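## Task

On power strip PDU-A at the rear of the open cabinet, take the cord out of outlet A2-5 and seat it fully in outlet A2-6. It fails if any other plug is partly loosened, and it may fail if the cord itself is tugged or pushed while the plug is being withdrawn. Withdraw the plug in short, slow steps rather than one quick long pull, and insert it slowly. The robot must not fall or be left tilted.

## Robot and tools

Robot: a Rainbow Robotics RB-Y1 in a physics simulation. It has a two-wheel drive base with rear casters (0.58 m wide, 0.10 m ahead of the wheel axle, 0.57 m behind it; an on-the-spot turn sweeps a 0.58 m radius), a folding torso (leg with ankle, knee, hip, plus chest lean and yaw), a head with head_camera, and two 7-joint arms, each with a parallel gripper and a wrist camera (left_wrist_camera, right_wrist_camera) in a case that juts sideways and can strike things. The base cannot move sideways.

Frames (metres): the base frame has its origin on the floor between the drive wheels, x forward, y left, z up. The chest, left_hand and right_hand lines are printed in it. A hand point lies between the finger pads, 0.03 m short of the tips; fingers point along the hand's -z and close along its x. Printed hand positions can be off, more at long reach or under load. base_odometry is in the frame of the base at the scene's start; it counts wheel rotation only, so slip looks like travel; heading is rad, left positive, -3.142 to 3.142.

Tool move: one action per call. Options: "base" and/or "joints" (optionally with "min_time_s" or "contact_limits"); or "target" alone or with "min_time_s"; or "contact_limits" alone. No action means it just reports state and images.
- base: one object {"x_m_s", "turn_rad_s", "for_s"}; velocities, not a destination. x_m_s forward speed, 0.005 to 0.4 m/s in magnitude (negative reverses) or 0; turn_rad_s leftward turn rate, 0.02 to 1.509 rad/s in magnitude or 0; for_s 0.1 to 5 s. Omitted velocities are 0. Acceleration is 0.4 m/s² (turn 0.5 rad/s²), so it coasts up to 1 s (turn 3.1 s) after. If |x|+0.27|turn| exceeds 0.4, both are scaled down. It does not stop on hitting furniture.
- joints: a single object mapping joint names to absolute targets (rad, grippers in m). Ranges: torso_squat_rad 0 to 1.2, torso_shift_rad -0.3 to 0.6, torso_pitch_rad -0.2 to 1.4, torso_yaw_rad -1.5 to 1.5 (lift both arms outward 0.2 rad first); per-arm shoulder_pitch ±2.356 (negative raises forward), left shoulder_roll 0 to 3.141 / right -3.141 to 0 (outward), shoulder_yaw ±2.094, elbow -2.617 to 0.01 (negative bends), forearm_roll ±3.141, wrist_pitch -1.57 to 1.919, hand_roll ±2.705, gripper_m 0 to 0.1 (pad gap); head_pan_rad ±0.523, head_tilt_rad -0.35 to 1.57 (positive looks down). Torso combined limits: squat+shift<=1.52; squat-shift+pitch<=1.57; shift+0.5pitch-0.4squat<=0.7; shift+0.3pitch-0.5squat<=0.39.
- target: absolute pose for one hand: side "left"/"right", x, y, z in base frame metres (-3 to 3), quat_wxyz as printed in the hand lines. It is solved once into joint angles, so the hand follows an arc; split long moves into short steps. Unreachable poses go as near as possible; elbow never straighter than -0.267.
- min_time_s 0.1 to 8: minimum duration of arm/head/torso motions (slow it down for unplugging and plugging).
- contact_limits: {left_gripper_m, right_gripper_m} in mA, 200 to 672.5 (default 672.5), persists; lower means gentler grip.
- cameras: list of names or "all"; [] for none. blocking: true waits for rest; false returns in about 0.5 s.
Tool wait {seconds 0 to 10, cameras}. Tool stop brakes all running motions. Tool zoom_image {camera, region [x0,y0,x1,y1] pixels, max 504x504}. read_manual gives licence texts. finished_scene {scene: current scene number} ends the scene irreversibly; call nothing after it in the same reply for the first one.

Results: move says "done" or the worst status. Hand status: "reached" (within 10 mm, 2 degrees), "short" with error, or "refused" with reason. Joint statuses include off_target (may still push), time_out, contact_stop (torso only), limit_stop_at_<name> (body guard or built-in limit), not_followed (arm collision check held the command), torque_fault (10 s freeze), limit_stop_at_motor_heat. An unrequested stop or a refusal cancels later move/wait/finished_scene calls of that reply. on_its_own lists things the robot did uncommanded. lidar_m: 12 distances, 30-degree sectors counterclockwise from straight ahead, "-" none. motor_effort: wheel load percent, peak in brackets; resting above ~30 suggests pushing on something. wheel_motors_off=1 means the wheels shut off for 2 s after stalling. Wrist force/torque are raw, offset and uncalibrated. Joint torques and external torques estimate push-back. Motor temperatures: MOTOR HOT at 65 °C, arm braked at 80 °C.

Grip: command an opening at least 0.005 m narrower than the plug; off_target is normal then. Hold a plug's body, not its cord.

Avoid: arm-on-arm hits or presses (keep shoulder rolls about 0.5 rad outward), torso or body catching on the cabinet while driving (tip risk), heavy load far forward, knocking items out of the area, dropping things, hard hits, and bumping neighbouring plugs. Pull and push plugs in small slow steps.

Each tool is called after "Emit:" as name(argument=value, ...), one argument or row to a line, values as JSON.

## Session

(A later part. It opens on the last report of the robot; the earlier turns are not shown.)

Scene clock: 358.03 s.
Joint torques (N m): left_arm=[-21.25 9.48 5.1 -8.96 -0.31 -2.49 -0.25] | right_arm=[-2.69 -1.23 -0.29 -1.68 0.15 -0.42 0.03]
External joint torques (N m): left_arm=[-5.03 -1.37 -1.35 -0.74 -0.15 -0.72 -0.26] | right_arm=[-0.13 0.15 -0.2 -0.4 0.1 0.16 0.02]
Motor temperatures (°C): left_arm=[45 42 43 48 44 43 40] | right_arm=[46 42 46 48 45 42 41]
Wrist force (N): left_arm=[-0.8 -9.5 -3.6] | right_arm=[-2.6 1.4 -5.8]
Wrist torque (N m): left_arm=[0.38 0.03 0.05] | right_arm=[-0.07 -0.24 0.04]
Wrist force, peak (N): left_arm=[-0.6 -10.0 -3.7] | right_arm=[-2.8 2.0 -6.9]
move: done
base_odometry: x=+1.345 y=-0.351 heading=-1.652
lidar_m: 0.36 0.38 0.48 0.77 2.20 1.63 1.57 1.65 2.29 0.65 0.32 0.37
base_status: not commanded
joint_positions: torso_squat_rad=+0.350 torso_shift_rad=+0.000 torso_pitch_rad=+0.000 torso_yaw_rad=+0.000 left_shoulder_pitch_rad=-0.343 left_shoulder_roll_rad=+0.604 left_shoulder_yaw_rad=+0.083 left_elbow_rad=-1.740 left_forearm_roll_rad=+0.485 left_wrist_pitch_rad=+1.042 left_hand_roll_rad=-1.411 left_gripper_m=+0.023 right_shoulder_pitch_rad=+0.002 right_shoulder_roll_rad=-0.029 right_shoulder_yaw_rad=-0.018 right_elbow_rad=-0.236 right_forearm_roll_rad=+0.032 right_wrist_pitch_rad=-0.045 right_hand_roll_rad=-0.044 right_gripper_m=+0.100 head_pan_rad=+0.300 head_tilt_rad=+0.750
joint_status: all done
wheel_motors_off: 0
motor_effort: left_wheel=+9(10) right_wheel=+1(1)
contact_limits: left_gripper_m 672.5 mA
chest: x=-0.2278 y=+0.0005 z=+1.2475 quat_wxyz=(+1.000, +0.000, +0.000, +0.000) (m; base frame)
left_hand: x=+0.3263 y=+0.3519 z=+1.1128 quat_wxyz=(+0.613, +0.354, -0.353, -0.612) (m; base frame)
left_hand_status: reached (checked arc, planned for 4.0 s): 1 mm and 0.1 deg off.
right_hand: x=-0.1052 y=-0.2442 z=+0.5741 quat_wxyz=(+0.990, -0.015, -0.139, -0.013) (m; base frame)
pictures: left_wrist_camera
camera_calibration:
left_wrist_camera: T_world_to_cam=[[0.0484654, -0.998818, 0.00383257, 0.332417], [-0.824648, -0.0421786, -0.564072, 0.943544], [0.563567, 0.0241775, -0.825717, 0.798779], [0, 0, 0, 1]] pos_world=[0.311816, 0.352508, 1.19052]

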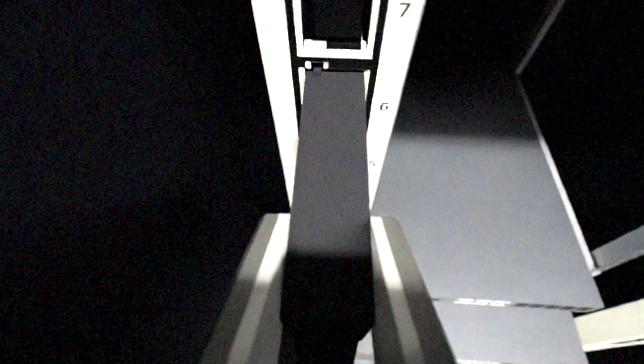

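Emit:
move(
  target={"side":"left","x":0.332,"y":0.3516,"z":1.1130,"quat_wxyz":[0.6124,0.3536,-0.3536,-0.6124]},
  min_time_s=3,
  cameras=[],
)

Emit:
move(
  target={"side":"left","x":0.337,"y":0.3516,"z":1.1130,"quat_wxyz":[0.6124,0.3536,-0.3536,-0.6124]},
  min_time_s=3,
  cameras=["left_wrist_camera"],
)

Emit:
zoom_image(
  camera="left_wrist_camera",
  region=[170, 0, 490, 364],
)

Scene clock: 365.97 s.
Joint torques (N m): left_arm=[-25.44 9.37 5.86 -7.21 -0.8 -4.82 -0.21] | right_arm=[-2.78 -0.99 -0.14 -1.69 0.19 -0.48 -0.01]
External joint torques (N m): left_arm=[-8.93 -1.52 -0.55 1.05 -0.65 -3.04 -0.22] | right_arm=[-0.2 0.39 -0.05 -0.4 0.14 0.11 -0.02]
Motor temperatures (°C): left_arm=[45 42 43 48 44 43 40] | right_arm=[46 42 46 48 45 42 41]
Wrist force (N): left_arm=[1.1 -18.7 20.1] | right_arm=[-2.6 1.3 -6.0]
Wrist torque (N m): left_arm=[0.11 -0.25 -0.01] | right_arm=[-0.10 -0.23 0.07]
Wrist force, peak (N): left_arm=[0.9 -18.7 20.9] | right_arm=[-3.0 0.8 -6.9]
move: done
base_odometry: x=+1.345 y=-0.351 heading=-1.651
lidar_m: 0.36 0.38 0.48 0.76 2.21 1.65 1.58 1.66 2.29 0.66 0.32 0.37
base_status: not commanded
joint_positions: torso_squat_rad=+0.350 torso_shift_rad=+0.000 torso_pitch_rad=+0.000 torso_yaw_rad=+0.000 left_shoulder_pitch_rad=-0.360 left_shoulder_roll_rad=+0.602 left_shoulder_yaw_rad=+0.078 left_elbow_rad=-1.714 left_forearm_roll_rad=+0.485 left_wrist_pitch_rad=+1.034 left_hand_roll_rad=-1.416 left_gripper_m=+0.023 right_shoulder_pitch_rad=+0.002 right_shoulder_roll_rad=-0.029 right_shoulder_yaw_rad=-0.018 right_elbow_rad=-0.236 right_forearm_roll_rad=+0.032 right_wrist_pitch_rad=-0.045 right_hand_roll_rad=-0.044 right_gripper_m=+0.100 head_pan_rad=+0.300 head_tilt_rad=+0.750
joint_status: all done
wheel_motors_off: 0
motor_effort: left_wheel=+16(17) right_wheel=+1(2)
contact_limits: left_gripper_m 672.5 mA
chest: x=-0.2283 y=+0.0005 z=+1.2475 quat_wxyz=(+1.000, +0.000, +0.000, +0.000) (m; base frame)
left_hand: x=+0.3307 y=+0.3521 z=+1.1125 quat_wxyz=(+0.613, +0.353, -0.353, -0.612) (m; base frame)
left_hand_status: reached (checked arc, planned for 3.0 s): 1 mm and 0.1 deg off.
right_hand: x=-0.1051 y=-0.2441 z=+0.5742 quat_wxyz=(+0.990, -0.015, -0.139, -0.013) (m; base frame)
pictures: none
No camera images: "cameras" was empty.

Scene clock: 369.30 s.
Joint torques (N m): left_arm=[-32.93 9.02 6.62 -4.38 -2.51 -8.49 -0.16] | right_arm=[-2.71 -1.13 -0.3 -1.79 0.07 -0.41 0.03]
External joint torques (N m): left_arm=[-16.1 -1.91 0.23 3.93 -2.37 -6.71 -0.17] | right_arm=[-0.09 0.24 -0.22 -0.49 0.02 0.18 0.02]
Motor temperatures (°C): left_arm=[45 42 43 48 44 43 40] | right_arm=[46 42 46 48 45 42 41]
Wrist force (N): left_arm=[4.4 -34.9 60.3] | right_arm=[-1.8 1.4 -5.7]
Wrist torque (N m): left_arm=[-0.22 -0.75 -0.12] | right_arm=[-0.07 -0.12 0.06]
Wrist force, peak (N): left_arm=[4.6 -34.7 61.0] | right_arm=[-3.1 1.2 -6.4]
move: done
base_odometry: x=+1.345 y=-0.351 heading=-1.651
lidar_m: 0.36 0.38 0.47 0.76 2.19 1.64 1.57 1.65 2.29 0.65 0.33 0.38
base_status: not commanded
joint_positions: torso_squat_rad=+0.350 torso_shift_rad=-0.001 torso_pitch_rad=-0.002 torso_yaw_rad=+0.001 left_shoulder_pitch_rad=-0.377 left_shoulder_roll_rad=+0.600 left_shoulder_yaw_rad=+0.073 left_elbow_rad=-1.687 left_forearm_roll_rad=+0.485 left_wrist_pitch_rad=+1.027 left_hand_roll_rad=-1.422 left_gripper_m=+0.023 right_shoulder_pitch_rad=+0.002 right_shoulder_roll_rad=-0.029 right_shoulder_yaw_rad=-0.018 right_elbow_rad=-0.236 right_forearm_roll_rad=+0.032 right_wrist_pitch_rad=-0.045 right_hand_roll_rad=-0.044 right_gripper_m=+0.100 head_pan_rad=+0.300 head_tilt_rad=+0.750
joint_status: all done
wheel_motors_off: 0
motor_effort: left_wheel=+32(32) right_wheel=+0(1)
contact_limits: left_gripper_m 672.5 mA
chest: x=-0.2292 y=+0.0004 z=+1.2474 quat_wxyz=(+1.000, +0.000, -0.001, +0.000) (m; base frame)
left_hand: x=+0.3347 y=+0.3522 z=+1.1121 quat_wxyz=(+0.613, +0.353, -0.352, -0.613) (m; base frame)
left_hand_status: reached (checked arc, planned for 3.0 s): 3 mm and 0.2 deg off.
right_hand: x=-0.1051 y=-0.2441 z=+0.5743 quat_wxyz=(+0.990, -0.015, -0.140, -0.012) (m; base frame)
pictures: left_wrist_camera
camera_calibration:
left_wrist_camera: T_world_to_cam=[[0.0488867, -0.998798, 0.00364476, 0.332483], [-0.825767, -0.0424699, -0.56241, 0.94874], [0.561889, 0.0244847, -0.82685, 0.795127], [0, 0, 0, 1]] pos_world=[0.320411, 0.352908, 1.18982]

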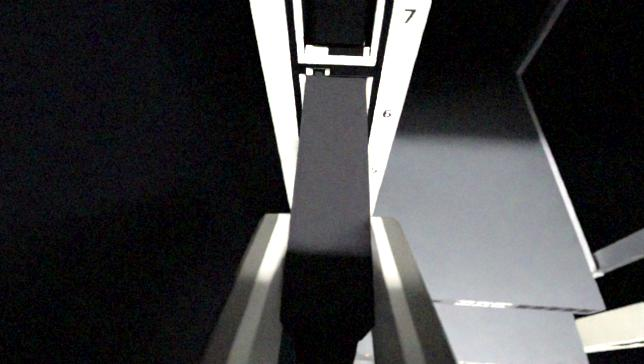

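Scaled by 1.385 from the camera's 644x364 image, which has a finer 1265x715 frame.

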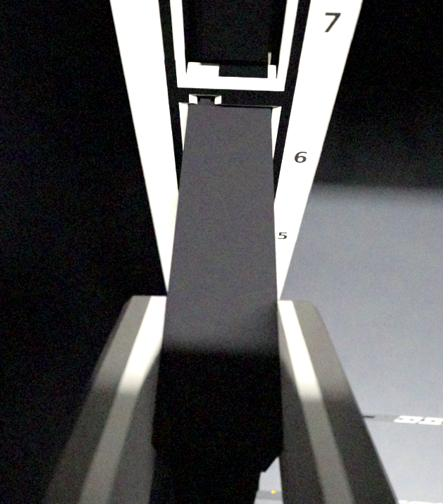

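Emit:
move(
  target={"side":"left","x":0.331,"y":0.3516,"z":1.1130,"quat_wxyz":[0.6124,0.3536,-0.3536,-0.6124]},
  min_time_s=3,
  cameras=["head_camera","left_wrist_camera"],
)

Emit:
zoom_image(
  camera="left_wrist_camera",
  region=[250, 20, 410, 120],
)

Emit:
zoom_image(
  camera="head_camera",
  region=[270, 80, 370, 240],
)

Scene clock: 388.93 s.
Joint torques (N m): left_arm=[-13.73 10.22 6.34 -13 1.75 -0.05 0.08] | right_arm=[-2.62 -1.18 -0.32 -1.8 0.21 -0.43 0]
External joint torques (N m): left_arm=[2.86 -0.68 -0.06 -4.71 1.9 1.73 0.06] | right_arm=[-0.07 0.2 -0.23 -0.52 0.16 0.15 -0.02]
Motor temperatures (°C): left_arm=[46 42 43 47 44 45 40] | right_arm=[46 42 46 48 45 42 41]
Wrist force (N): left_arm=[-5.9 0.2 -24.5] | right_arm=[-1.9 2.1 -5.4]
Wrist torque (N m): left_arm=[0.61 0.49 0.13] | right_arm=[-0.20 -0.13 0.09]
Wrist force, peak (N): left_arm=[4.9 -35.1 60.8] | right_arm=[-3.6 1.6 -6.4]
move: done
base_odometry: x=+1.345 y=-0.351 heading=-1.651
lidar_m: 0.35 0.38 0.48 0.76 2.20 1.64 1.58 1.65 2.29 0.66 0.32 0.38
base_status: not commanded
joint_positions: torso_squat_rad=+0.350 torso_shift_rad=+0.000 torso_pitch_rad=+0.000 torso_yaw_rad=+0.000 left_shoulder_pitch_rad=-0.365 left_shoulder_roll_rad=+0.601 left_shoulder_yaw_rad=+0.077 left_elbow_rad=-1.707 left_forearm_roll_rad=+0.485 left_wrist_pitch_rad=+1.031 left_hand_roll_rad=-1.418 left_gripper_m=+0.023 right_shoulder_pitch_rad=+0.002 right_shoulder_roll_rad=-0.029 right_shoulder_yaw_rad=-0.018 right_elbow_rad=-0.236 right_forearm_roll_rad=+0.032 right_wrist_pitch_rad=-0.045 right_hand_roll_rad=-0.044 right_gripper_m=+0.100 head_pan_rad=+0.300 head_tilt_rad=+0.750
joint_status: all done
wheel_motors_off: 0
motor_effort: left_wheel=+9(32) right_wheel=-2(3)
contact_limits: left_gripper_m 672.5 mA
chest: x=-0.2277 y=+0.0005 z=+1.2475 quat_wxyz=(+1.000, +0.000, +0.000, +0.000) (m; base frame)
left_hand: x=+0.3329 y=+0.3514 z=+1.1122 quat_wxyz=(+0.612, +0.353, -0.353, -0.613) (m; base frame)
left_hand_status: reached (checked arc, planned for 3.0 s): 2 mm and 0.1 deg off.
right_hand: x=-0.1051 y=-0.2442 z=+0.5741 quat_wxyz=(+0.990, -0.015, -0.139, -0.013) (m; base frame)
pictures: head_camera, left_wrist_camera
camera_calibration:
head_camera: T_world_to_cam=[[0.294872, -0.955454, -0.0125532, 0.0879135], [-0.630842, -0.184789, -0.753585, 1.02707], [0.717697, 0.23013, -0.65723, 1.03679], [0, 0, 0, 1]] pos_world=[-0.122103, 0.0351927, 1.4565]
left_wrist_camera: T_world_to_cam=[[0.0473884, -0.998869, 0.00381333, 0.33208], [-0.825112, -0.0412961, -0.563459, 0.947764], [0.562979, 0.023555, -0.826136, 0.795341], [0, 0, 0, 1]] pos_world=[0.318514, 0.352109, 1.18982]

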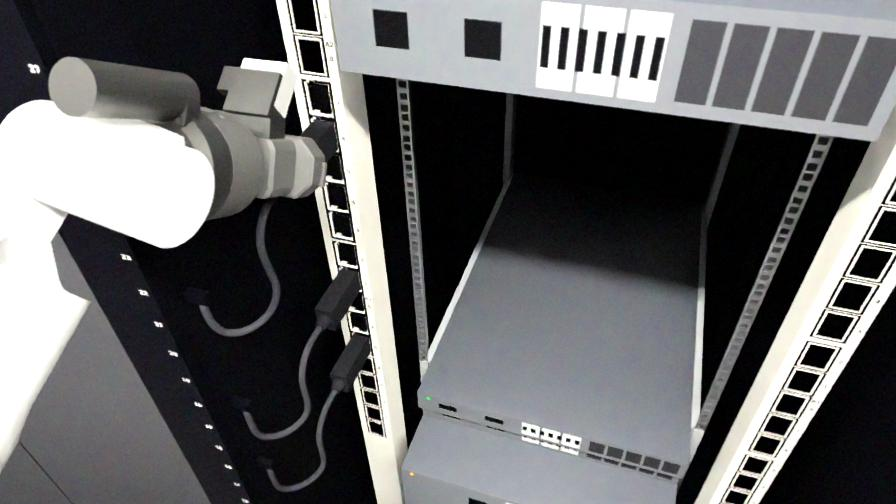

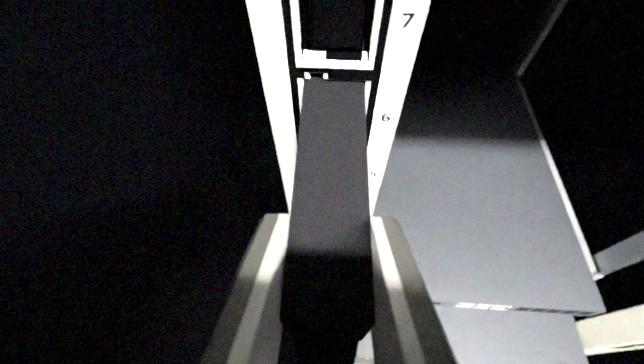

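Scaled by 3.150 from the camera's 644x364 image, which has a finer 1265x715 frame.

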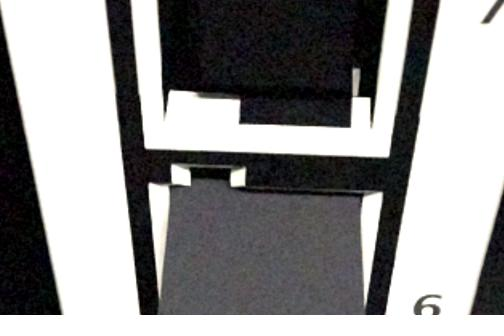

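Scaled by 3.150 from the camera's 896x504 image, which has a finer 1280x720 frame.

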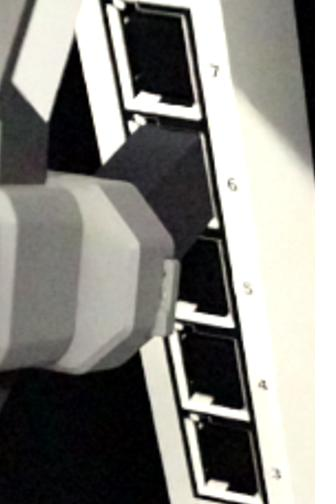

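Emit:
move(
  target={"side":"left","x":0.338,"y":0.3512,"z":1.1138,"quat_wxyz":[0.6124,0.3536,-0.3536,-0.6124]},
  min_time_s=4,
  cameras=["left_wrist_camera"],
)

Emit:
zoom_image(
  camera="left_wrist_camera",
  region=[250, 20, 410, 120],
)

Emit:
move(
  target={"side":"left","x":0.341,"y":0.3512,"z":1.1138,"quat_wxyz":[0.6124,0.3536,-0.3536,-0.6124]},
  min_time_s=4,
  cameras=["left_wrist_camera"],
)

Emit:
zoom_image(
  camera="left_wrist_camera",
  region=[250, 20, 410, 120],
)

Scene clock: 405.97 s.
Joint torques (N m): left_arm=[-29.55 9.58 6.6 -7.85 -1.41 -6.3 -0.08] | right_arm=[-2.8 -1 -0.24 -1.78 0.15 -0.38 0.04]
External joint torques (N m): left_arm=[-12.69 -1.36 0.22 0.46 -1.27 -4.52 -0.09] | right_arm=[-0.21 0.37 -0.15 -0.49 0.1 0.2 0.02]
Motor temperatures (°C): left_arm=[45 42 43 48 44 44 40] | right_arm=[46 42 46 48 45 42 41]
Wrist force (N): left_arm=[1.6 -24.7 29.0] | right_arm=[-2.6 1.3 -5.4]
Wrist torque (N m): left_arm=[-0.19 -0.31 -0.12] | right_arm=[-0.09 -0.19 0.08]
Wrist force, peak (N): left_arm=[2.4 -25.0 30.7] | right_arm=[-2.8 1.9 -6.5]
move: done
base_odometry: x=+1.345 y=-0.351 heading=-1.651
lidar_m: 0.35 0.38 0.47 0.76 2.20 1.65 1.58 1.65 2.29 0.65 0.33 0.37
base_status: not commanded
joint_positions: torso_squat_rad=+0.350 torso_shift_rad=+0.000 torso_pitch_rad=-0.001 torso_yaw_rad=+0.000 left_shoulder_pitch_rad=-0.380 left_shoulder_roll_rad=+0.600 left_shoulder_yaw_rad=+0.073 left_elbow_rad=-1.686 left_forearm_roll_rad=+0.485 left_wrist_pitch_rad=+1.028 left_hand_roll_rad=-1.421 left_gripper_m=+0.023 right_shoulder_pitch_rad=+0.002 right_shoulder_roll_rad=-0.029 right_shoulder_yaw_rad=-0.018 right_elbow_rad=-0.236 right_forearm_roll_rad=+0.032 right_wrist_pitch_rad=-0.045 right_hand_roll_rad=-0.044 right_gripper_m=+0.100 head_pan_rad=+0.300 head_tilt_rad=+0.750
joint_status: all done
wheel_motors_off: 0
motor_effort: left_wheel=+21(22) right_wheel=+0(3)
contact_limits: left_gripper_m 672.5 mA
chest: x=-0.2285 y=+0.0005 z=+1.2475 quat_wxyz=(+1.000, +0.000, +0.000, +0.000) (m; base frame)
left_hand: x=+0.3362 y=+0.3519 z=+1.1129 quat_wxyz=(+0.613, +0.353, -0.353, -0.612) (m; base frame)
left_hand_status: reached (checked arc, planned for 4.0 s): 2 mm and 0.2 deg off.
right_hand: x=-0.1051 y=-0.2441 z=+0.5742 quat_wxyz=(+0.990, -0.015, -0.140, -0.013) (m; base frame)
pictures: left_wrist_camera
camera_calibration:
left_wrist_camera: T_world_to_cam=[[0.0489453, -0.998794, 0.00393854, 0.331742], [-0.825559, -0.0426749, -0.5627, 0.950684], [0.56219, 0.0242901, -0.826652, 0.794743], [0, 0, 0, 1]] pos_world=[0.321812, 0.352608, 1.19062]

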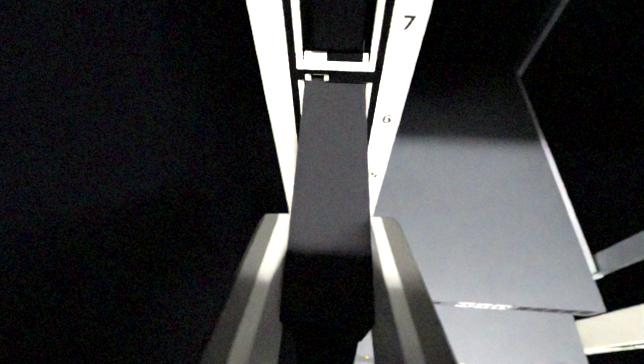

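Scaled by 3.150 from the camera's 644x364 image, which has a finer 1265x715 frame.

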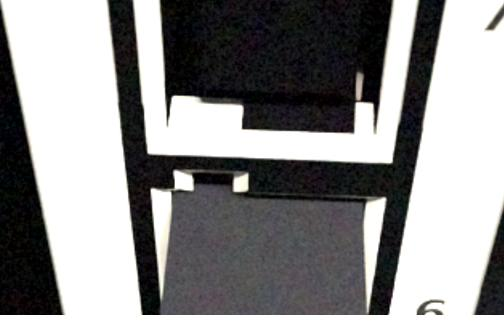

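Scene clock: 410.30 s.
Joint torques (N m): left_arm=[-29.54 9.15 6.04 -7.49 -1.36 -6.27 -0.13] | right_arm=[-2.66 -1.18 -0.3 -1.75 0.11 -0.43 0.07]
External joint torques (N m): left_arm=[-12.45 -1.82 -0.31 0.85 -1.22 -4.49 -0.14] | right_arm=[-0.07 0.2 -0.21 -0.46 0.06 0.15 0.06]
Motor temperatures (°C): left_arm=[45 42 43 48 44 44 40] | right_arm=[46 42 46 48 45 42 41]
Wrist force (N): left_arm=[1.5 -25.0 31.8] | right_arm=[-2.8 1.1 -6.2]
Wrist torque (N m): left_arm=[-0.03 -0.38 -0.11] | right_arm=[-0.06 -0.22 0.10]
Wrist force, peak (N): left_arm=[2.4 -24.3 32.8] | right_arm=[-2.8 2.8 -6.2]
move: done
base_odometry: x=+1.345 y=-0.351 heading=-1.651
lidar_m: 0.36 0.37 0.48 0.77 2.21 1.64 1.58 1.65 2.29 0.66 0.32 0.37
base_status: not commanded
joint_positions: torso_squat_rad=+0.350 torso_shift_rad=-0.001 torso_pitch_rad=-0.001 torso_yaw_rad=+0.000 left_shoulder_pitch_rad=-0.394 left_shoulder_roll_rad=+0.598 left_shoulder_yaw_rad=+0.069 left_elbow_rad=-1.665 left_forearm_roll_rad=+0.484 left_wrist_pitch_rad=+1.022 left_hand_roll_rad=-1.425 left_gripper_m=+0.023 right_shoulder_pitch_rad=+0.002 right_shoulder_roll_rad=-0.029 right_shoulder_yaw_rad=-0.018 right_elbow_rad=-0.236 right_forearm_roll_rad=+0.032 right_wrist_pitch_rad=-0.045 right_hand_roll_rad=-0.044 right_gripper_m=+0.100 head_pan_rad=+0.300 head_tilt_rad=+0.750
joint_status: all done
wheel_motors_off: 0
motor_effort: left_wheel=+22(23) right_wheel=+0(1)
contact_limits: left_gripper_m 672.5 mA
chest: x=-0.2286 y=+0.0005 z=+1.2475 quat_wxyz=(+1.000, +0.000, +0.000, +0.000) (m; base frame)
left_hand: x=+0.3400 y=+0.3518 z=+1.1125 quat_wxyz=(+0.613, +0.353, -0.352, -0.613) (m; base frame)
left_hand_status: reached (checked arc, planned for 4.0 s): 2 mm and 0.2 deg off.
right_hand: x=-0.1051 y=-0.2441 z=+0.5742 quat_wxyz=(+0.990, -0.015, -0.140, -0.013) (m; base frame)
pictures: left_wrist_camera
camera_calibration:
left_wrist_camera: T_world_to_cam=[[0.0487798, -0.998802, 0.00379516, 0.331581], [-0.825974, -0.042475, -0.562105, 0.953026], [0.561593, 0.0242847, -0.827057, 0.792905], [0, 0, 0, 1]] pos_world=[0.32571, 0.352408, 1.19022]

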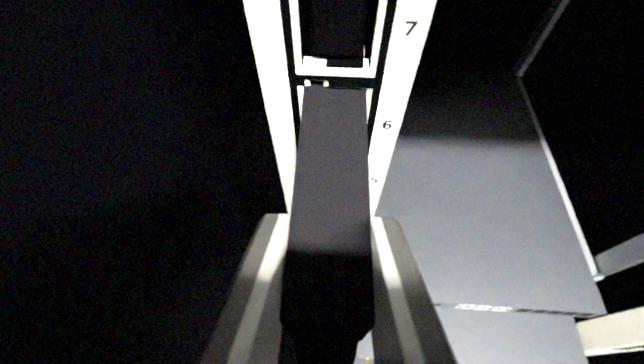

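Scaled by 3.150 from the camera's 644x364 image, which has a finer 1265x715 frame.

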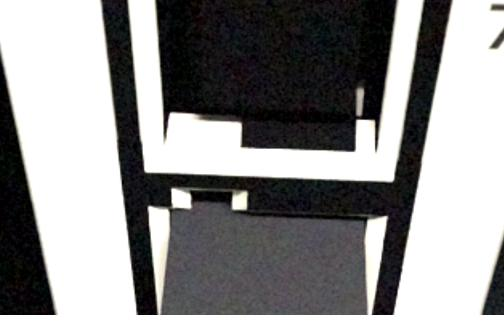

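Emit:
move(
  cameras=["head_camera","left_wrist_camera"],
)

Emit:
zoom_image(
  camera="head_camera",
  region=[295, 90, 365, 210],
)

Emit:
zoom_image(
  camera="head_camera",
  region=[320, 220, 400, 400],
)

Scene clock: 432.03 s.
Joint torques (N m): left_arm=[-29.55 9.42 6.11 -7.33 -1.34 -6.21 -0.13] | right_arm=[-2.71 -1.04 -0.29 -1.73 0.19 -0.44 -0.02]
External joint torques (N m): left_arm=[-12.47 -1.55 -0.24 1.02 -1.2 -4.43 -0.14] | right_arm=[-0.11 0.33 -0.2 -0.44 0.14 0.15 -0.03]
Motor temperatures (°C): left_arm=[46 42 43 48 44 45 40] | right_arm=[46 42 46 48 45 42 41]
Wrist force (N): left_arm=[1.5 -25.4 31.8] | right_arm=[-2.1 1.5 -5.8]
Wrist torque (N m): left_arm=[0.03 -0.37 -0.11] | right_arm=[-0.15 -0.20 0.09]
Wrist force, peak (N): left_arm=[1.3 -25.6 31.9] | right_arm=[-3.8 1.8 -6.2]
base_odometry: x=+1.345 y=-0.351 heading=-1.651
lidar_m: 0.35 0.38 0.48 0.75 2.19 1.64 1.58 1.65 2.29 0.64 0.32 0.37
base_status: not commanded
joint_positions: torso_squat_rad=+0.350 torso_shift_rad=-0.001 torso_pitch_rad=-0.001 torso_yaw_rad=+0.000 left_shoulder_pitch_rad=-0.394 left_shoulder_roll_rad=+0.598 left_shoulder_yaw_rad=+0.069 left_elbow_rad=-1.665 left_forearm_roll_rad=+0.484 left_wrist_pitch_rad=+1.022 left_hand_roll_rad=-1.425 left_gripper_m=+0.023 right_shoulder_pitch_rad=+0.002 right_shoulder_roll_rad=-0.029 right_shoulder_yaw_rad=-0.018 right_elbow_rad=-0.236 right_forearm_roll_rad=+0.032 right_wrist_pitch_rad=-0.045 right_hand_roll_rad=-0.044 right_gripper_m=+0.100 head_pan_rad=+0.300 head_tilt_rad=+0.750
joint_status: all done
wheel_motors_off: 0
motor_effort: left_wheel=+22(23) right_wheel=+0(1)
contact_limits: left_gripper_m 672.5 mA
chest: x=-0.2286 y=+0.0005 z=+1.2475 quat_wxyz=(+1.000, +0.000, +0.000, +0.000) (m; base frame)
left_hand: x=+0.3400 y=+0.3518 z=+1.1125 quat_wxyz=(+0.613, +0.353, -0.352, -0.613) (m; base frame)
left_hand_status: reached (checked arc, planned for 4.0 s): 2 mm and 0.2 deg off.
right_hand: x=-0.1051 y=-0.2441 z=+0.5742 quat_wxyz=(+0.990, -0.015, -0.140, -0.013) (m; base frame)
pictures: head_camera, left_wrist_camera
camera_calibration:
head_camera: T_world_to_cam=[[0.295203, -0.955357, -0.012197, 0.087758], [-0.629962, -0.185027, -0.754263, 1.02756], [0.718334, 0.230344, -0.656459, 1.03659], [0, 0, 0, 1]] pos_world=[-0.123205, 0.0351924, 1.4566]
left_wrist_camera: T_world_to_cam=[[0.0487798, -0.998802, 0.00379516, 0.331581], [-0.825974, -0.042475, -0.562105, 0.953026], [0.561593, 0.0242847, -0.827057, 0.792905], [0, 0, 0, 1]] pos_world=[0.32571, 0.352408, 1.19022]

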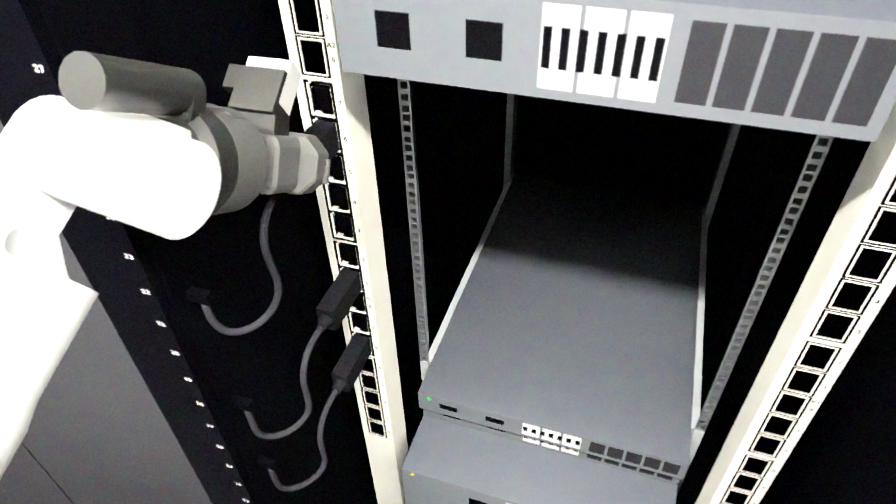

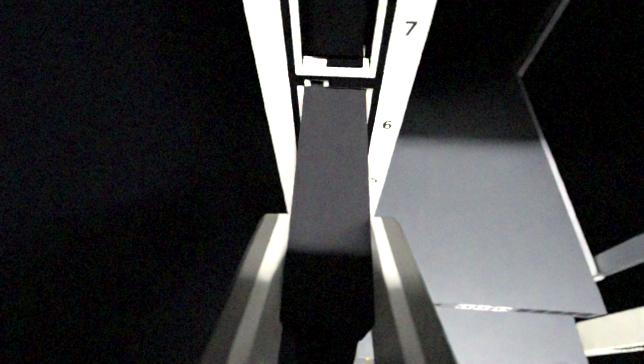

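Scaled by 4.200 from the camera's 896x504 image, which has a finer 1280x720 frame.

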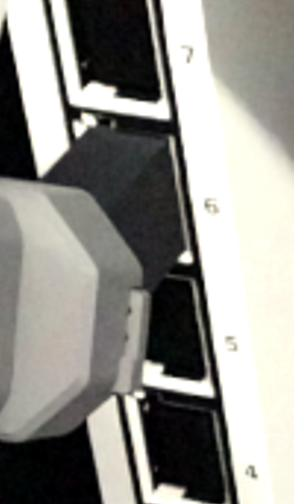

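Scaled by 2.800 from the camera's 896x504 image, which has a finer 1280x720 frame.

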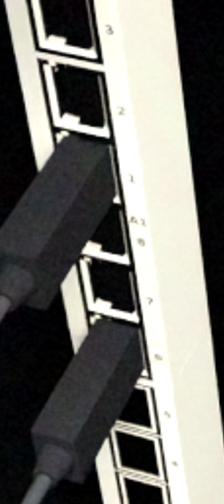

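Emit:
move(
  target={"side":"left","x":0.342,"y":0.3514,"z":1.116,"quat_wxyz":[0.6124,0.3536,-0.3536,-0.6124]},
  min_time_s=3,
  cameras=["left_wrist_camera"],
)

Emit:
zoom_image(
  camera="left_wrist_camera",
  region=[250, 20, 410, 120],
)

Emit:
move(
  target={"side":"left","x":0.343,"y":0.3514,"z":1.1125,"quat_wxyz":[0.6124,0.3536,-0.3536,-0.6124]},
  min_time_s=3,
  cameras=["left_wrist_camera"],
)

Emit:
zoom_image(
  camera="left_wrist_camera",
  region=[250, 20, 410, 120],
)

Scene clock: 447.40 s.
Joint torques (N m): left_arm=[-31.82 12.46 7.62 -9.56 -0.98 -6.54 0.01] | right_arm=[-2.45 -1.26 -0.47 -1.66 0.13 -0.37 0.05]
External joint torques (N m): left_arm=[-14.65 1.46 1.27 -1.22 -0.85 -4.76 0] | right_arm=[0.15 0.12 -0.38 -0.37 0.08 0.21 0.03]
Motor temperatures (°C): left_arm=[46 42 43 48 44 45 40] | right_arm=[46 42 46 48 45 42 41]
Wrist force (N): left_arm=[1.6 -27.3 25.0] | right_arm=[-2.9 0.7 -5.1]
Wrist torque (N m): left_arm=[-0.30 -0.30 -0.24] | right_arm=[-0.02 -0.26 0.06]
Wrist force, peak (N): left_arm=[1.6 -25.2 32.2] | right_arm=[-3.4 1.5 -6.6]
move: done
base_odometry: x=+1.345 y=-0.351 heading=-1.651
lidar_m: 0.36 0.38 0.48 0.78 2.20 1.65 1.58 1.65 2.29 0.65 0.32 0.37
base_status: not commanded
joint_positions: torso_squat_rad=+0.350 torso_shift_rad=-0.001 torso_pitch_rad=-0.001 torso_yaw_rad=+0.000 left_shoulder_pitch_rad=-0.400 left_shoulder_roll_rad=+0.600 left_shoulder_yaw_rad=+0.069 left_elbow_rad=-1.661 left_forearm_roll_rad=+0.487 left_wrist_pitch_rad=+1.026 left_hand_roll_rad=-1.426 left_gripper_m=+0.023 right_shoulder_pitch_rad=+0.002 right_shoulder_roll_rad=-0.029 right_shoulder_yaw_rad=-0.018 right_elbow_rad=-0.236 right_forearm_roll_rad=+0.032 right_wrist_pitch_rad=-0.045 right_hand_roll_rad=-0.044 right_gripper_m=+0.100 head_pan_rad=+0.300 head_tilt_rad=+0.750
joint_status: all done
wheel_motors_off: 0
motor_effort: left_wheel=+22(23) right_wheel=+0(1)
contact_limits: left_gripper_m 672.5 mA
chest: x=-0.2286 y=+0.0005 z=+1.2475 quat_wxyz=(+1.000, +0.000, +0.000, +0.000) (m; base frame)
left_hand: x=+0.3410 y=+0.3518 z=+1.1138 quat_wxyz=(+0.613, +0.352, -0.352, -0.613) (m; base frame)
left_hand_status: reached (checked arc, planned for 3.0 s): 2 mm and 0.3 deg off.
right_hand: x=-0.1051 y=-0.2441 z=+0.5742 quat_wxyz=(+0.990, -0.015, -0.140, -0.013) (m; base frame)
pictures: left_wrist_camera
camera_calibration:
left_wrist_camera: T_world_to_cam=[[0.0485785, -0.99881, 0.00442341, 0.33094], [-0.82679, -0.0426961, -0.560888, 0.953561], [0.560409, 0.0235899, -0.82788, 0.794976], [0, 0, 0, 1]] pos_world=[0.326807, 0.352507, 1.19152]

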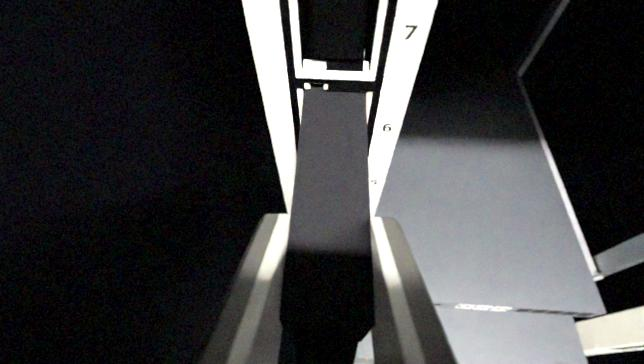

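Scaled by 3.150 from the camera's 644x364 image, which has a finer 1265x715 frame.

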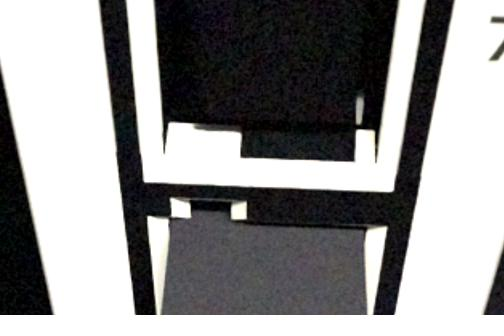

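Scene clock: 450.73 s.
Joint torques (N m): left_arm=[-26.18 8.82 5.2 -6.62 -1.15 -4.94 -0.18] | right_arm=[-2.73 -1.21 -0.34 -1.71 0.11 -0.41 0.01]
External joint torques (N m): left_arm=[-8.98 -2.17 -1.13 1.76 -1.02 -3.16 -0.19] | right_arm=[-0.14 0.17 -0.25 -0.42 0.05 0.17 -0.01]
Motor temperatures (°C): left_arm=[46 42 43 48 44 45 40] | right_arm=[46 42 46 48 45 42 41]
Wrist force (N): left_arm=[1.2 -19.7 26.8] | right_arm=[-2.8 1.5 -5.9]
Wrist torque (N m): left_arm=[0.17 -0.50 -0.10] | right_arm=[-0.13 -0.28 0.06]
Wrist force, peak (N): left_arm=[1.4 -27.8 28.0] | right_arm=[-2.9 1.2 -6.7]
move: done
base_odometry: x=+1.345 y=-0.351 heading=-1.651
lidar_m: 0.36 0.38 0.48 0.76 2.20 1.63 1.57 1.66 2.28 0.65 0.32 0.37
base_status: not commanded
joint_positions: torso_squat_rad=+0.350 torso_shift_rad=-0.001 torso_pitch_rad=-0.001 torso_yaw_rad=+0.000 left_shoulder_pitch_rad=-0.400 left_shoulder_roll_rad=+0.597 left_shoulder_yaw_rad=+0.067 left_elbow_rad=-1.651 left_forearm_roll_rad=+0.484 left_wrist_pitch_rad=+1.014 left_hand_roll_rad=-1.429 left_gripper_m=+0.023 right_shoulder_pitch_rad=+0.002 right_shoulder_roll_rad=-0.029 right_shoulder_yaw_rad=-0.018 right_elbow_rad=-0.236 right_forearm_roll_rad=+0.032 right_wrist_pitch_rad=-0.045 right_hand_roll_rad=-0.044 right_gripper_m=+0.100 head_pan_rad=+0.300 head_tilt_rad=+0.750
joint_status: all done
wheel_motors_off: 0
motor_effort: left_wheel=+23(23) right_wheel=+0(1)
contact_limits: left_gripper_m 672.5 mA
chest: x=-0.2286 y=+0.0005 z=+1.2475 quat_wxyz=(+1.000, +0.000, +0.000, +0.000) (m; base frame)
left_hand: x=+0.3424 y=+0.3519 z=+1.1118 quat_wxyz=(+0.613, +0.353, -0.353, -0.613) (m; base frame)
left_hand_status: reached (checked arc, planned for 3.0 s): 1 mm and 0.1 deg off.
right_hand: x=-0.1051 y=-0.2441 z=+0.5742 quat_wxyz=(+0.990, -0.015, -0.140, -0.013) (m; base frame)
pictures: left_wrist_camera
camera_calibration:
left_wrist_camera: T_world_to_cam=[[0.0484176, -0.99882, 0.00386007, 0.331619], [-0.825307, -0.0421828, -0.563107, 0.955351], [0.562605, 0.0240785, -0.826375, 0.789877], [0, 0, 0, 1]] pos_world=[0.328013, 0.352508, 1.18942]

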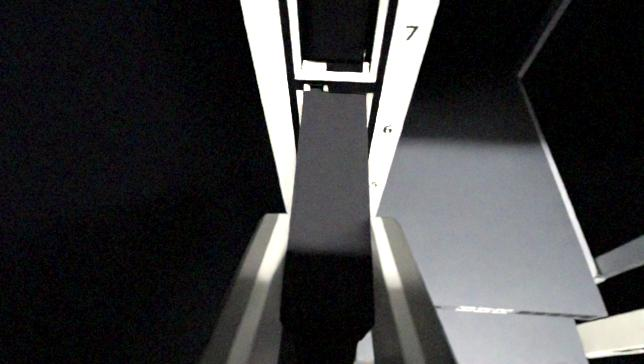

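Scaled by 3.150 from the camera's 644x364 image, which has a finer 1265x715 frame.

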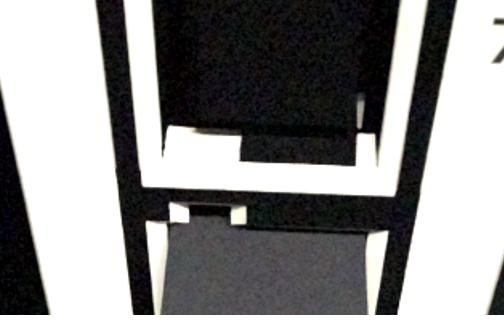

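Emit:
move(
  target={"side":"left","x":0.346,"y":0.3514,"z":1.113,"quat_wxyz":[0.6124,0.3536,-0.3536,-0.6124]},
  min_time_s=3,
  cameras=["left_wrist_camera"],
)

Emit:
zoom_image(
  camera="left_wrist_camera",
  region=[250, 20, 410, 120],
)

Emit:
move(
  target={"side":"left","x":0.349,"y":0.3514,"z":1.113,"quat_wxyz":[0.6124,0.3536,-0.3536,-0.6124]},
  min_time_s=3,
  cameras=["left_wrist_camera"],
)

Emit:
zoom_image(
  camera="left_wrist_camera",
  region=[250, 20, 410, 120],
)

Scene clock: 476.10 s.
Joint torques (N m): left_arm=[-28.81 9.27 5.95 -6.39 -1.24 -5.91 -0.1] | right_arm=[-2.53 -1.16 -0.22 -1.68 0.12 -0.47 0.08]
External joint torques (N m): left_arm=[-11.44 -1.74 -0.36 2.01 -1.11 -4.13 -0.11] | right_arm=[0.07 0.21 -0.13 -0.39 0.07 0.11 0.07]
Motor temperatures (°C): left_arm=[46 42 43 47 44 45 40] | right_arm=[46 42 46 48 45 42 41]
Wrist force (N): left_arm=[2.0 -24.4 34.5] | right_arm=[-2.6 1.7 -5.6]
Wrist torque (N m): left_arm=[0.11 -0.63 -0.13] | right_arm=[-0.16 -0.21 0.07]
Wrist force, peak (N): left_arm=[2.1 -24.8 34.6] | right_arm=[-2.9 1.8 -6.5]
move: done
base_odometry: x=+1.345 y=-0.351 heading=-1.651
lidar_m: 0.36 0.37 0.48 0.75 2.20 1.65 1.58 1.66 2.29 0.66 0.32 0.37
base_status: not commanded
joint_positions: torso_squat_rad=+0.350 torso_shift_rad=-0.001 torso_pitch_rad=-0.001 torso_yaw_rad=+0.000 left_shoulder_pitch_rad=-0.411 left_shoulder_roll_rad=+0.596 left_shoulder_yaw_rad=+0.065 left_elbow_rad=-1.637 left_forearm_roll_rad=+0.485 left_wrist_pitch_rad=+1.011 left_hand_roll_rad=-1.432 left_gripper_m=+0.023 right_shoulder_pitch_rad=+0.002 right_shoulder_roll_rad=-0.029 right_shoulder_yaw_rad=-0.018 right_elbow_rad=-0.236 right_forearm_roll_rad=+0.032 right_wrist_pitch_rad=-0.045 right_hand_roll_rad=-0.044 right_gripper_m=+0.100 head_pan_rad=+0.300 head_tilt_rad=+0.750
joint_status: all done
wheel_motors_off: 0
motor_effort: left_wheel=+23(23) right_wheel=+0(1)
contact_limits: left_gripper_m 672.5 mA
chest: x=-0.2287 y=+0.0005 z=+1.2475 quat_wxyz=(+1.000, +0.000, +0.000, +0.000) (m; base frame)
left_hand: x=+0.3451 y=+0.3519 z=+1.1119 quat_wxyz=(+0.613, +0.353, -0.353, -0.613) (m; base frame)
left_hand_status: reached (checked arc, planned for 3.0 s): 1 mm and 0.2 deg off.
right_hand: x=-0.1051 y=-0.2441 z=+0.5742 quat_wxyz=(+0.990, -0.015, -0.140, -0.013) (m; base frame)
pictures: left_wrist_camera
camera_calibration:
left_wrist_camera: T_world_to_cam=[[0.0485011, -0.998816, 0.00388339, 0.331526], [-0.825661, -0.0422802, -0.56258, 0.957303], [0.562078, 0.0240794, -0.826734, 0.789066], [0, 0, 0, 1]] pos_world=[0.330812, 0.352608, 1.18962]

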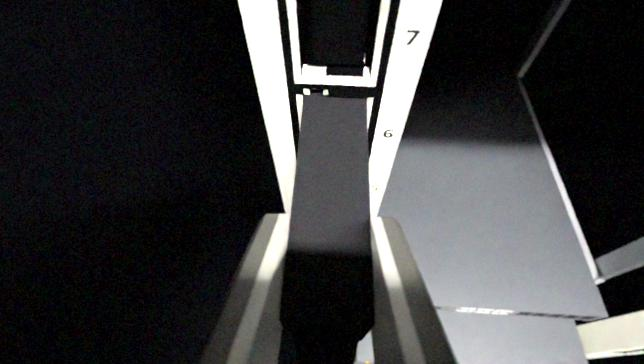

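Scaled by 3.150 from the camera's 644x364 image, which has a finer 1265x715 frame.

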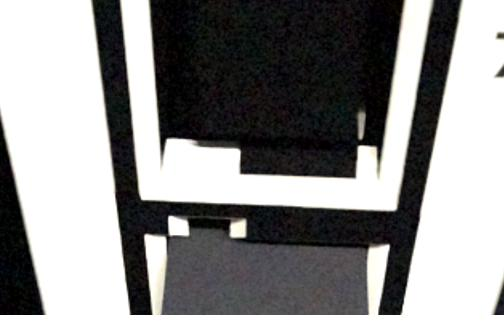

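Scene clock: 479.43 s.
Joint torques (N m): left_arm=[-31.13 9.27 5.95 -5.27 -1.8 -7.07 -0.05] | right_arm=[-2.65 -1.32 -0.26 -1.62 0.1 -0.44 -0.04]
External joint torques (N m): left_arm=[-13.58 -1.77 -0.34 3.16 -1.69 -5.29 -0.06] | right_arm=[-0.03 0.05 -0.17 -0.33 0.04 0.14 -0.05]
Motor temperatures (°C): left_arm=[46 42 43 47 44 45 40] | right_arm=[46 42 46 48 45 42 41]
Wrist force (N): left_arm=[3.1 -29.5 48.5] | right_arm=[-3.1 1.7 -5.1]
Wrist torque (N m): left_arm=[-0.07 -0.91 -0.23] | right_arm=[-0.15 -0.30 0.10]
Wrist force, peak (N): left_arm=[3.0 -29.7 48.9] | right_arm=[-3.4 1.9 -6.3]
move: done
base_odometry: x=+1.345 y=-0.351 heading=-1.651
lidar_m: 0.36 0.38 0.48 0.77 2.20 1.64 1.57 1.66 2.28 0.66 0.33 0.38
base_status: not commanded
joint_positions: torso_squat_rad=+0.350 torso_shift_rad=-0.001 torso_pitch_rad=-0.001 torso_yaw_rad=+0.000 left_shoulder_pitch_rad=-0.421 left_shoulder_roll_rad=+0.595 left_shoulder_yaw_rad=+0.062 left_elbow_rad=-1.621 left_forearm_roll_rad=+0.485 left_wrist_pitch_rad=+1.006 left_hand_roll_rad=-1.436 left_gripper_m=+0.023 right_shoulder_pitch_rad=+0.002 right_shoulder_roll_rad=-0.029 right_shoulder_yaw_rad=-0.018 right_elbow_rad=-0.236 right_forearm_roll_rad=+0.032 right_wrist_pitch_rad=-0.045 right_hand_roll_rad=-0.044 right_gripper_m=+0.100 head_pan_rad=+0.300 head_tilt_rad=+0.750
joint_status: all done
wheel_motors_off: 0
motor_effort: left_wheel=+27(27) right_wheel=+0(1)
contact_limits: left_gripper_m 672.5 mA
chest: x=-0.2290 y=+0.0004 z=+1.2474 quat_wxyz=(+1.000, +0.000, -0.001, +0.000) (m; base frame)
left_hand: x=+0.3477 y=+0.3520 z=+1.1119 quat_wxyz=(+0.613, +0.353, -0.352, -0.613) (m; base frame)
left_hand_status: reached (checked arc, planned for 3.0 s): 2 mm and 0.2 deg off.
right_hand: x=-0.1051 y=-0.2441 z=+0.5743 quat_wxyz=(+0.990, -0.015, -0.140, -0.012) (m; base frame)
pictures: left_wrist_camera
camera_calibration:
left_wrist_camera: T_world_to_cam=[[0.0485596, -0.998813, 0.00378444, 0.331503], [-0.825831, -0.0422803, -0.562331, 0.95907], [0.561823, 0.0241813, -0.826904, 0.78783], [0, 0, 0, 1]] pos_world=[0.333311, 0.352608, 1.18952]

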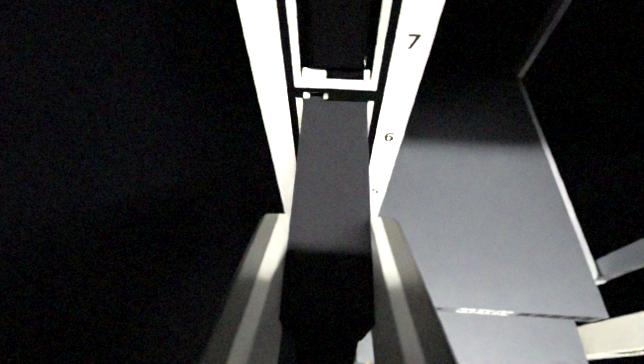

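Scaled by 3.150 from the camera's 644x364 image, which has a finer 1265x715 frame.

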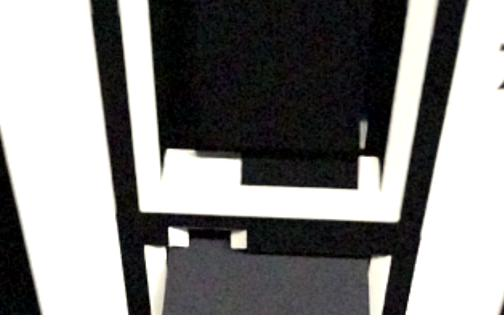

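Emit:
move(
  target={"side":"left","x":0.3515,"y":0.3514,"z":1.113,"quat_wxyz":[0.6124,0.3536,-0.3536,-0.6124]},
  min_time_s=3,
  cameras=["head_camera","left_wrist_camera"],
)

Emit:
zoom_image(
  camera="left_wrist_camera",
  region=[250, 20, 410, 120],
)

Emit:
zoom_image(
  camera="head_camera",
  region=[295, 90, 365, 210],
)

Scene clock: 488.03 s.
Joint torques (N m): left_arm=[-35.95 7.15 5.09 -4.1 -1.93 -9.66 0.14] | right_arm=[-2.69 -1.35 -0.57 -1.64 0.12 -0.45 -0.05]
External joint torques (N m): left_arm=[-18.25 -3.93 -1.18 4.35 -1.81 -7.88 0.13] | right_arm=[-0.04 0.02 -0.49 -0.33 0.07 0.14 -0.06]
Motor temperatures (°C): left_arm=[46 42 42 47 44 45 40] | right_arm=[46 42 46 48 45 42 41]
Wrist force (N): left_arm=[2.3 -38.8 74.9] | right_arm=[-2.5 0.9 -6.0]
Wrist torque (N m): left_arm=[-0.52 -0.93 -0.36] | right_arm=[-0.08 -0.21 0.09]
Wrist force, peak (N): left_arm=[2.9 -38.4 75.7] | right_arm=[-2.9 1.7 -7.0]
move: done
base_odometry: x=+1.345 y=-0.351 heading=-1.651
lidar_m: 0.36 0.38 0.48 0.78 2.20 1.64 1.58 1.65 2.28 0.65 0.32 0.37
base_status: not commanded
joint_positions: torso_squat_rad=+0.350 torso_shift_rad=-0.001 torso_pitch_rad=-0.002 torso_yaw_rad=+0.001 left_shoulder_pitch_rad=-0.430 left_shoulder_roll_rad=+0.594 left_shoulder_yaw_rad=+0.060 left_elbow_rad=-1.605 left_forearm_roll_rad=+0.485 left_wrist_pitch_rad=+1.002 left_hand_roll_rad=-1.439 left_gripper_m=+0.023 right_shoulder_pitch_rad=+0.002 right_shoulder_roll_rad=-0.029 right_shoulder_yaw_rad=-0.018 right_elbow_rad=-0.236 right_forearm_roll_rad=+0.032 right_wrist_pitch_rad=-0.045 right_hand_roll_rad=-0.044 right_gripper_m=+0.100 head_pan_rad=+0.300 head_tilt_rad=+0.750
joint_status: all done
wheel_motors_off: 0
motor_effort: left_wheel=+38(38) right_wheel=+0(1)
contact_limits: left_gripper_m 672.5 mA
chest: x=-0.2296 y=+0.0004 z=+1.2474 quat_wxyz=(+1.000, +0.000, -0.001, +0.000) (m; base frame)
left_hand: x=+0.3495 y=+0.3525 z=+1.1117 quat_wxyz=(+0.613, +0.353, -0.352, -0.613) (m; base frame)
left_hand_status: reached (checked arc, planned for 3.0 s): 3 mm and 0.2 deg off.
right_hand: x=-0.1050 y=-0.2440 z=+0.5743 quat_wxyz=(+0.990, -0.015, -0.140, -0.012) (m; base frame)
pictures: head_camera, left_wrist_camera
camera_calibration:
head_camera: T_world_to_cam=[[0.295648, -0.955223, -0.0118625, 0.0877361], [-0.628736, -0.185219, -0.755238, 1.02833], [0.719224, 0.230743, -0.655343, 1.03614], [0, 0, 0, 1]] pos_world=[-0.124608, 0.0351916, 1.4567]
left_wrist_camera: T_world_to_cam=[[0.0494697, -0.99877, 0.00325882, 0.332211], [-0.826268, -0.0427582, -0.561652, 0.960137], [0.5611, 0.0250921, -0.827367, 0.787003], [0, 0, 0, 1]] pos_world=[0.335309, 0.353108, 1.18932]

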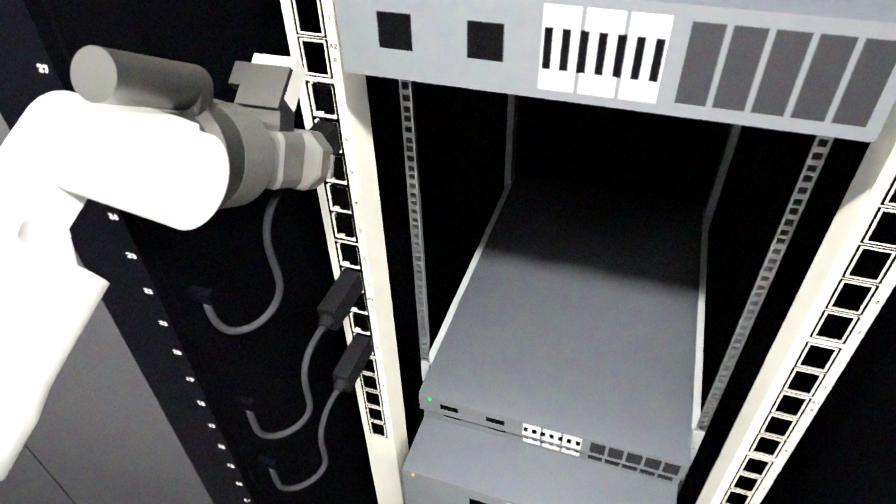

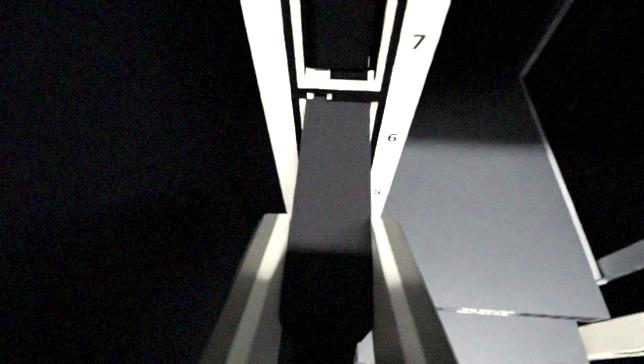

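Scaled by 3.150 from the camera's 644x364 image, which has a finer 1265x715 frame.

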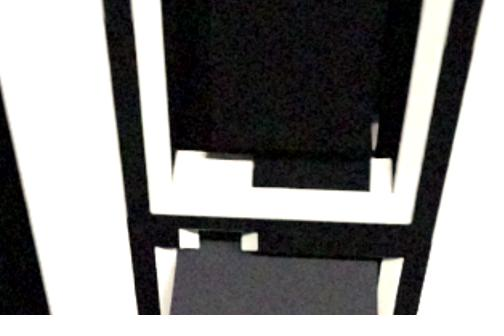

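Scaled by 4.200 from the camera's 896x504 image, which has a finer 1280x720 frame.

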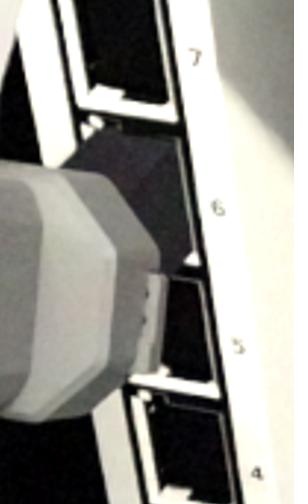

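Emit:
move(
  target={"side":"left","x":0.347,"y":0.3514,"z":1.113,"quat_wxyz":[0.6124,0.3536,-0.3536,-0.6124]},
  min_time_s=2,
  cameras=["left_wrist_camera"],
)

Emit:
zoom_image(
  camera="left_wrist_camera",
  region=[250, 20, 410, 120],
)

Scene clock: 494.30 s.
Joint torques (N m): left_arm=[-24.03 8.06 5.98 -9.95 0.33 -4.83 0.5] | right_arm=[-2.65 -0.85 -0.06 -1.76 0.12 -0.46 -0.02]
External joint torques (N m): left_arm=[-6.51 -2.98 -0.31 -1.52 0.45 -3.05 0.49] | right_arm=[-0.04 0.53 0.03 -0.46 0.07 0.12 -0.03]
Motor temperatures (°C): left_arm=[47 41 42 47 44 46 40] | right_arm=[46 42 46 48 45 42 41]
Wrist force (N): left_arm=[-5.3 -18.9 27.6] | right_arm=[-2.2 1.1 -6.3]
Wrist torque (N m): left_arm=[-0.08 -0.43 -0.35] | right_arm=[-0.07 -0.23 0.05]
Wrist force, peak (N): left_arm=[2.2 -38.9 75.3] | right_arm=[-3.9 1.6 -6.4]
move: done
base_odometry: x=+1.345 y=-0.351 heading=-1.651
lidar_m: 0.35 0.38 0.47 0.75 2.21 1.64 1.58 1.65 2.29 0.65 0.33 0.36
base_status: not commanded
joint_positions: torso_squat_rad=+0.350 torso_shift_rad=-0.001 torso_pitch_rad=-0.001 torso_yaw_rad=+0.001 left_shoulder_pitch_rad=-0.419 left_shoulder_roll_rad=+0.595 left_shoulder_yaw_rad=+0.062 left_elbow_rad=-1.623 left_forearm_roll_rad=+0.485 left_wrist_pitch_rad=+1.007 left_hand_roll_rad=-1.436 left_gripper_m=+0.023 right_shoulder_pitch_rad=+0.002 right_shoulder_roll_rad=-0.029 right_shoulder_yaw_rad=-0.018 right_elbow_rad=-0.236 right_forearm_roll_rad=+0.032 right_wrist_pitch_rad=-0.045 right_hand_roll_rad=-0.044 right_gripper_m=+0.100 head_pan_rad=+0.300 head_tilt_rad=+0.750
joint_status: all done
wheel_motors_off: 0
motor_effort: left_wheel=+30(38) right_wheel=-3(3)
contact_limits: left_gripper_m 672.5 mA
chest: x=-0.2289 y=+0.0004 z=+1.2474 quat_wxyz=(+1.000, +0.000, -0.001, +0.000) (m; base frame)
left_hand: x=+0.3473 y=+0.3519 z=+1.1118 quat_wxyz=(+0.613, +0.353, -0.352, -0.613) (m; base frame)
left_hand_status: reached (checked arc, planned for 2.0 s): 1 mm and 0.2 deg off.
right_hand: x=-0.1050 y=-0.2441 z=+0.5742 quat_wxyz=(+0.990, -0.015, -0.140, -0.012) (m; base frame)
pictures: left_wrist_camera
camera_calibration:
left_wrist_camera: T_world_to_cam=[[0.0483561, -0.998825, 0.00317806, 0.332312], [-0.825846, -0.041771, -0.562346, 0.958667], [0.561818, 0.0245683, -0.826896, 0.787855], [0, 0, 0, 1]] pos_world=[0.333011, 0.35261, 1.18952]

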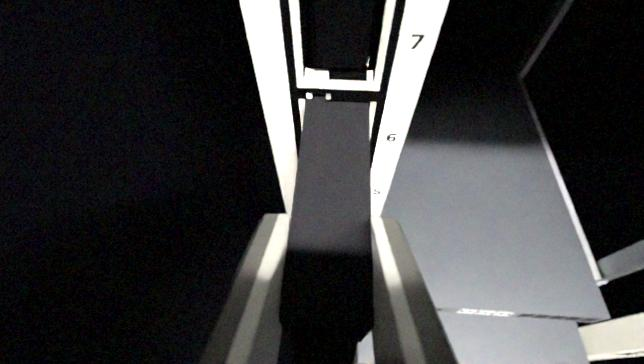

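Scaled by 3.150 from the camera's 644x364 image, which has a finer 1265x715 frame.

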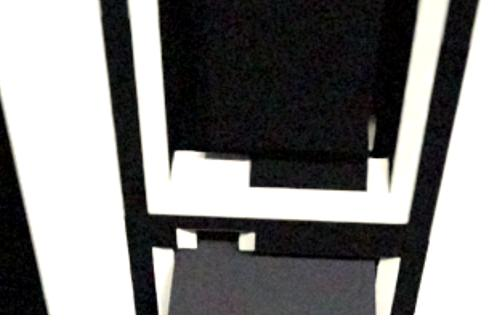

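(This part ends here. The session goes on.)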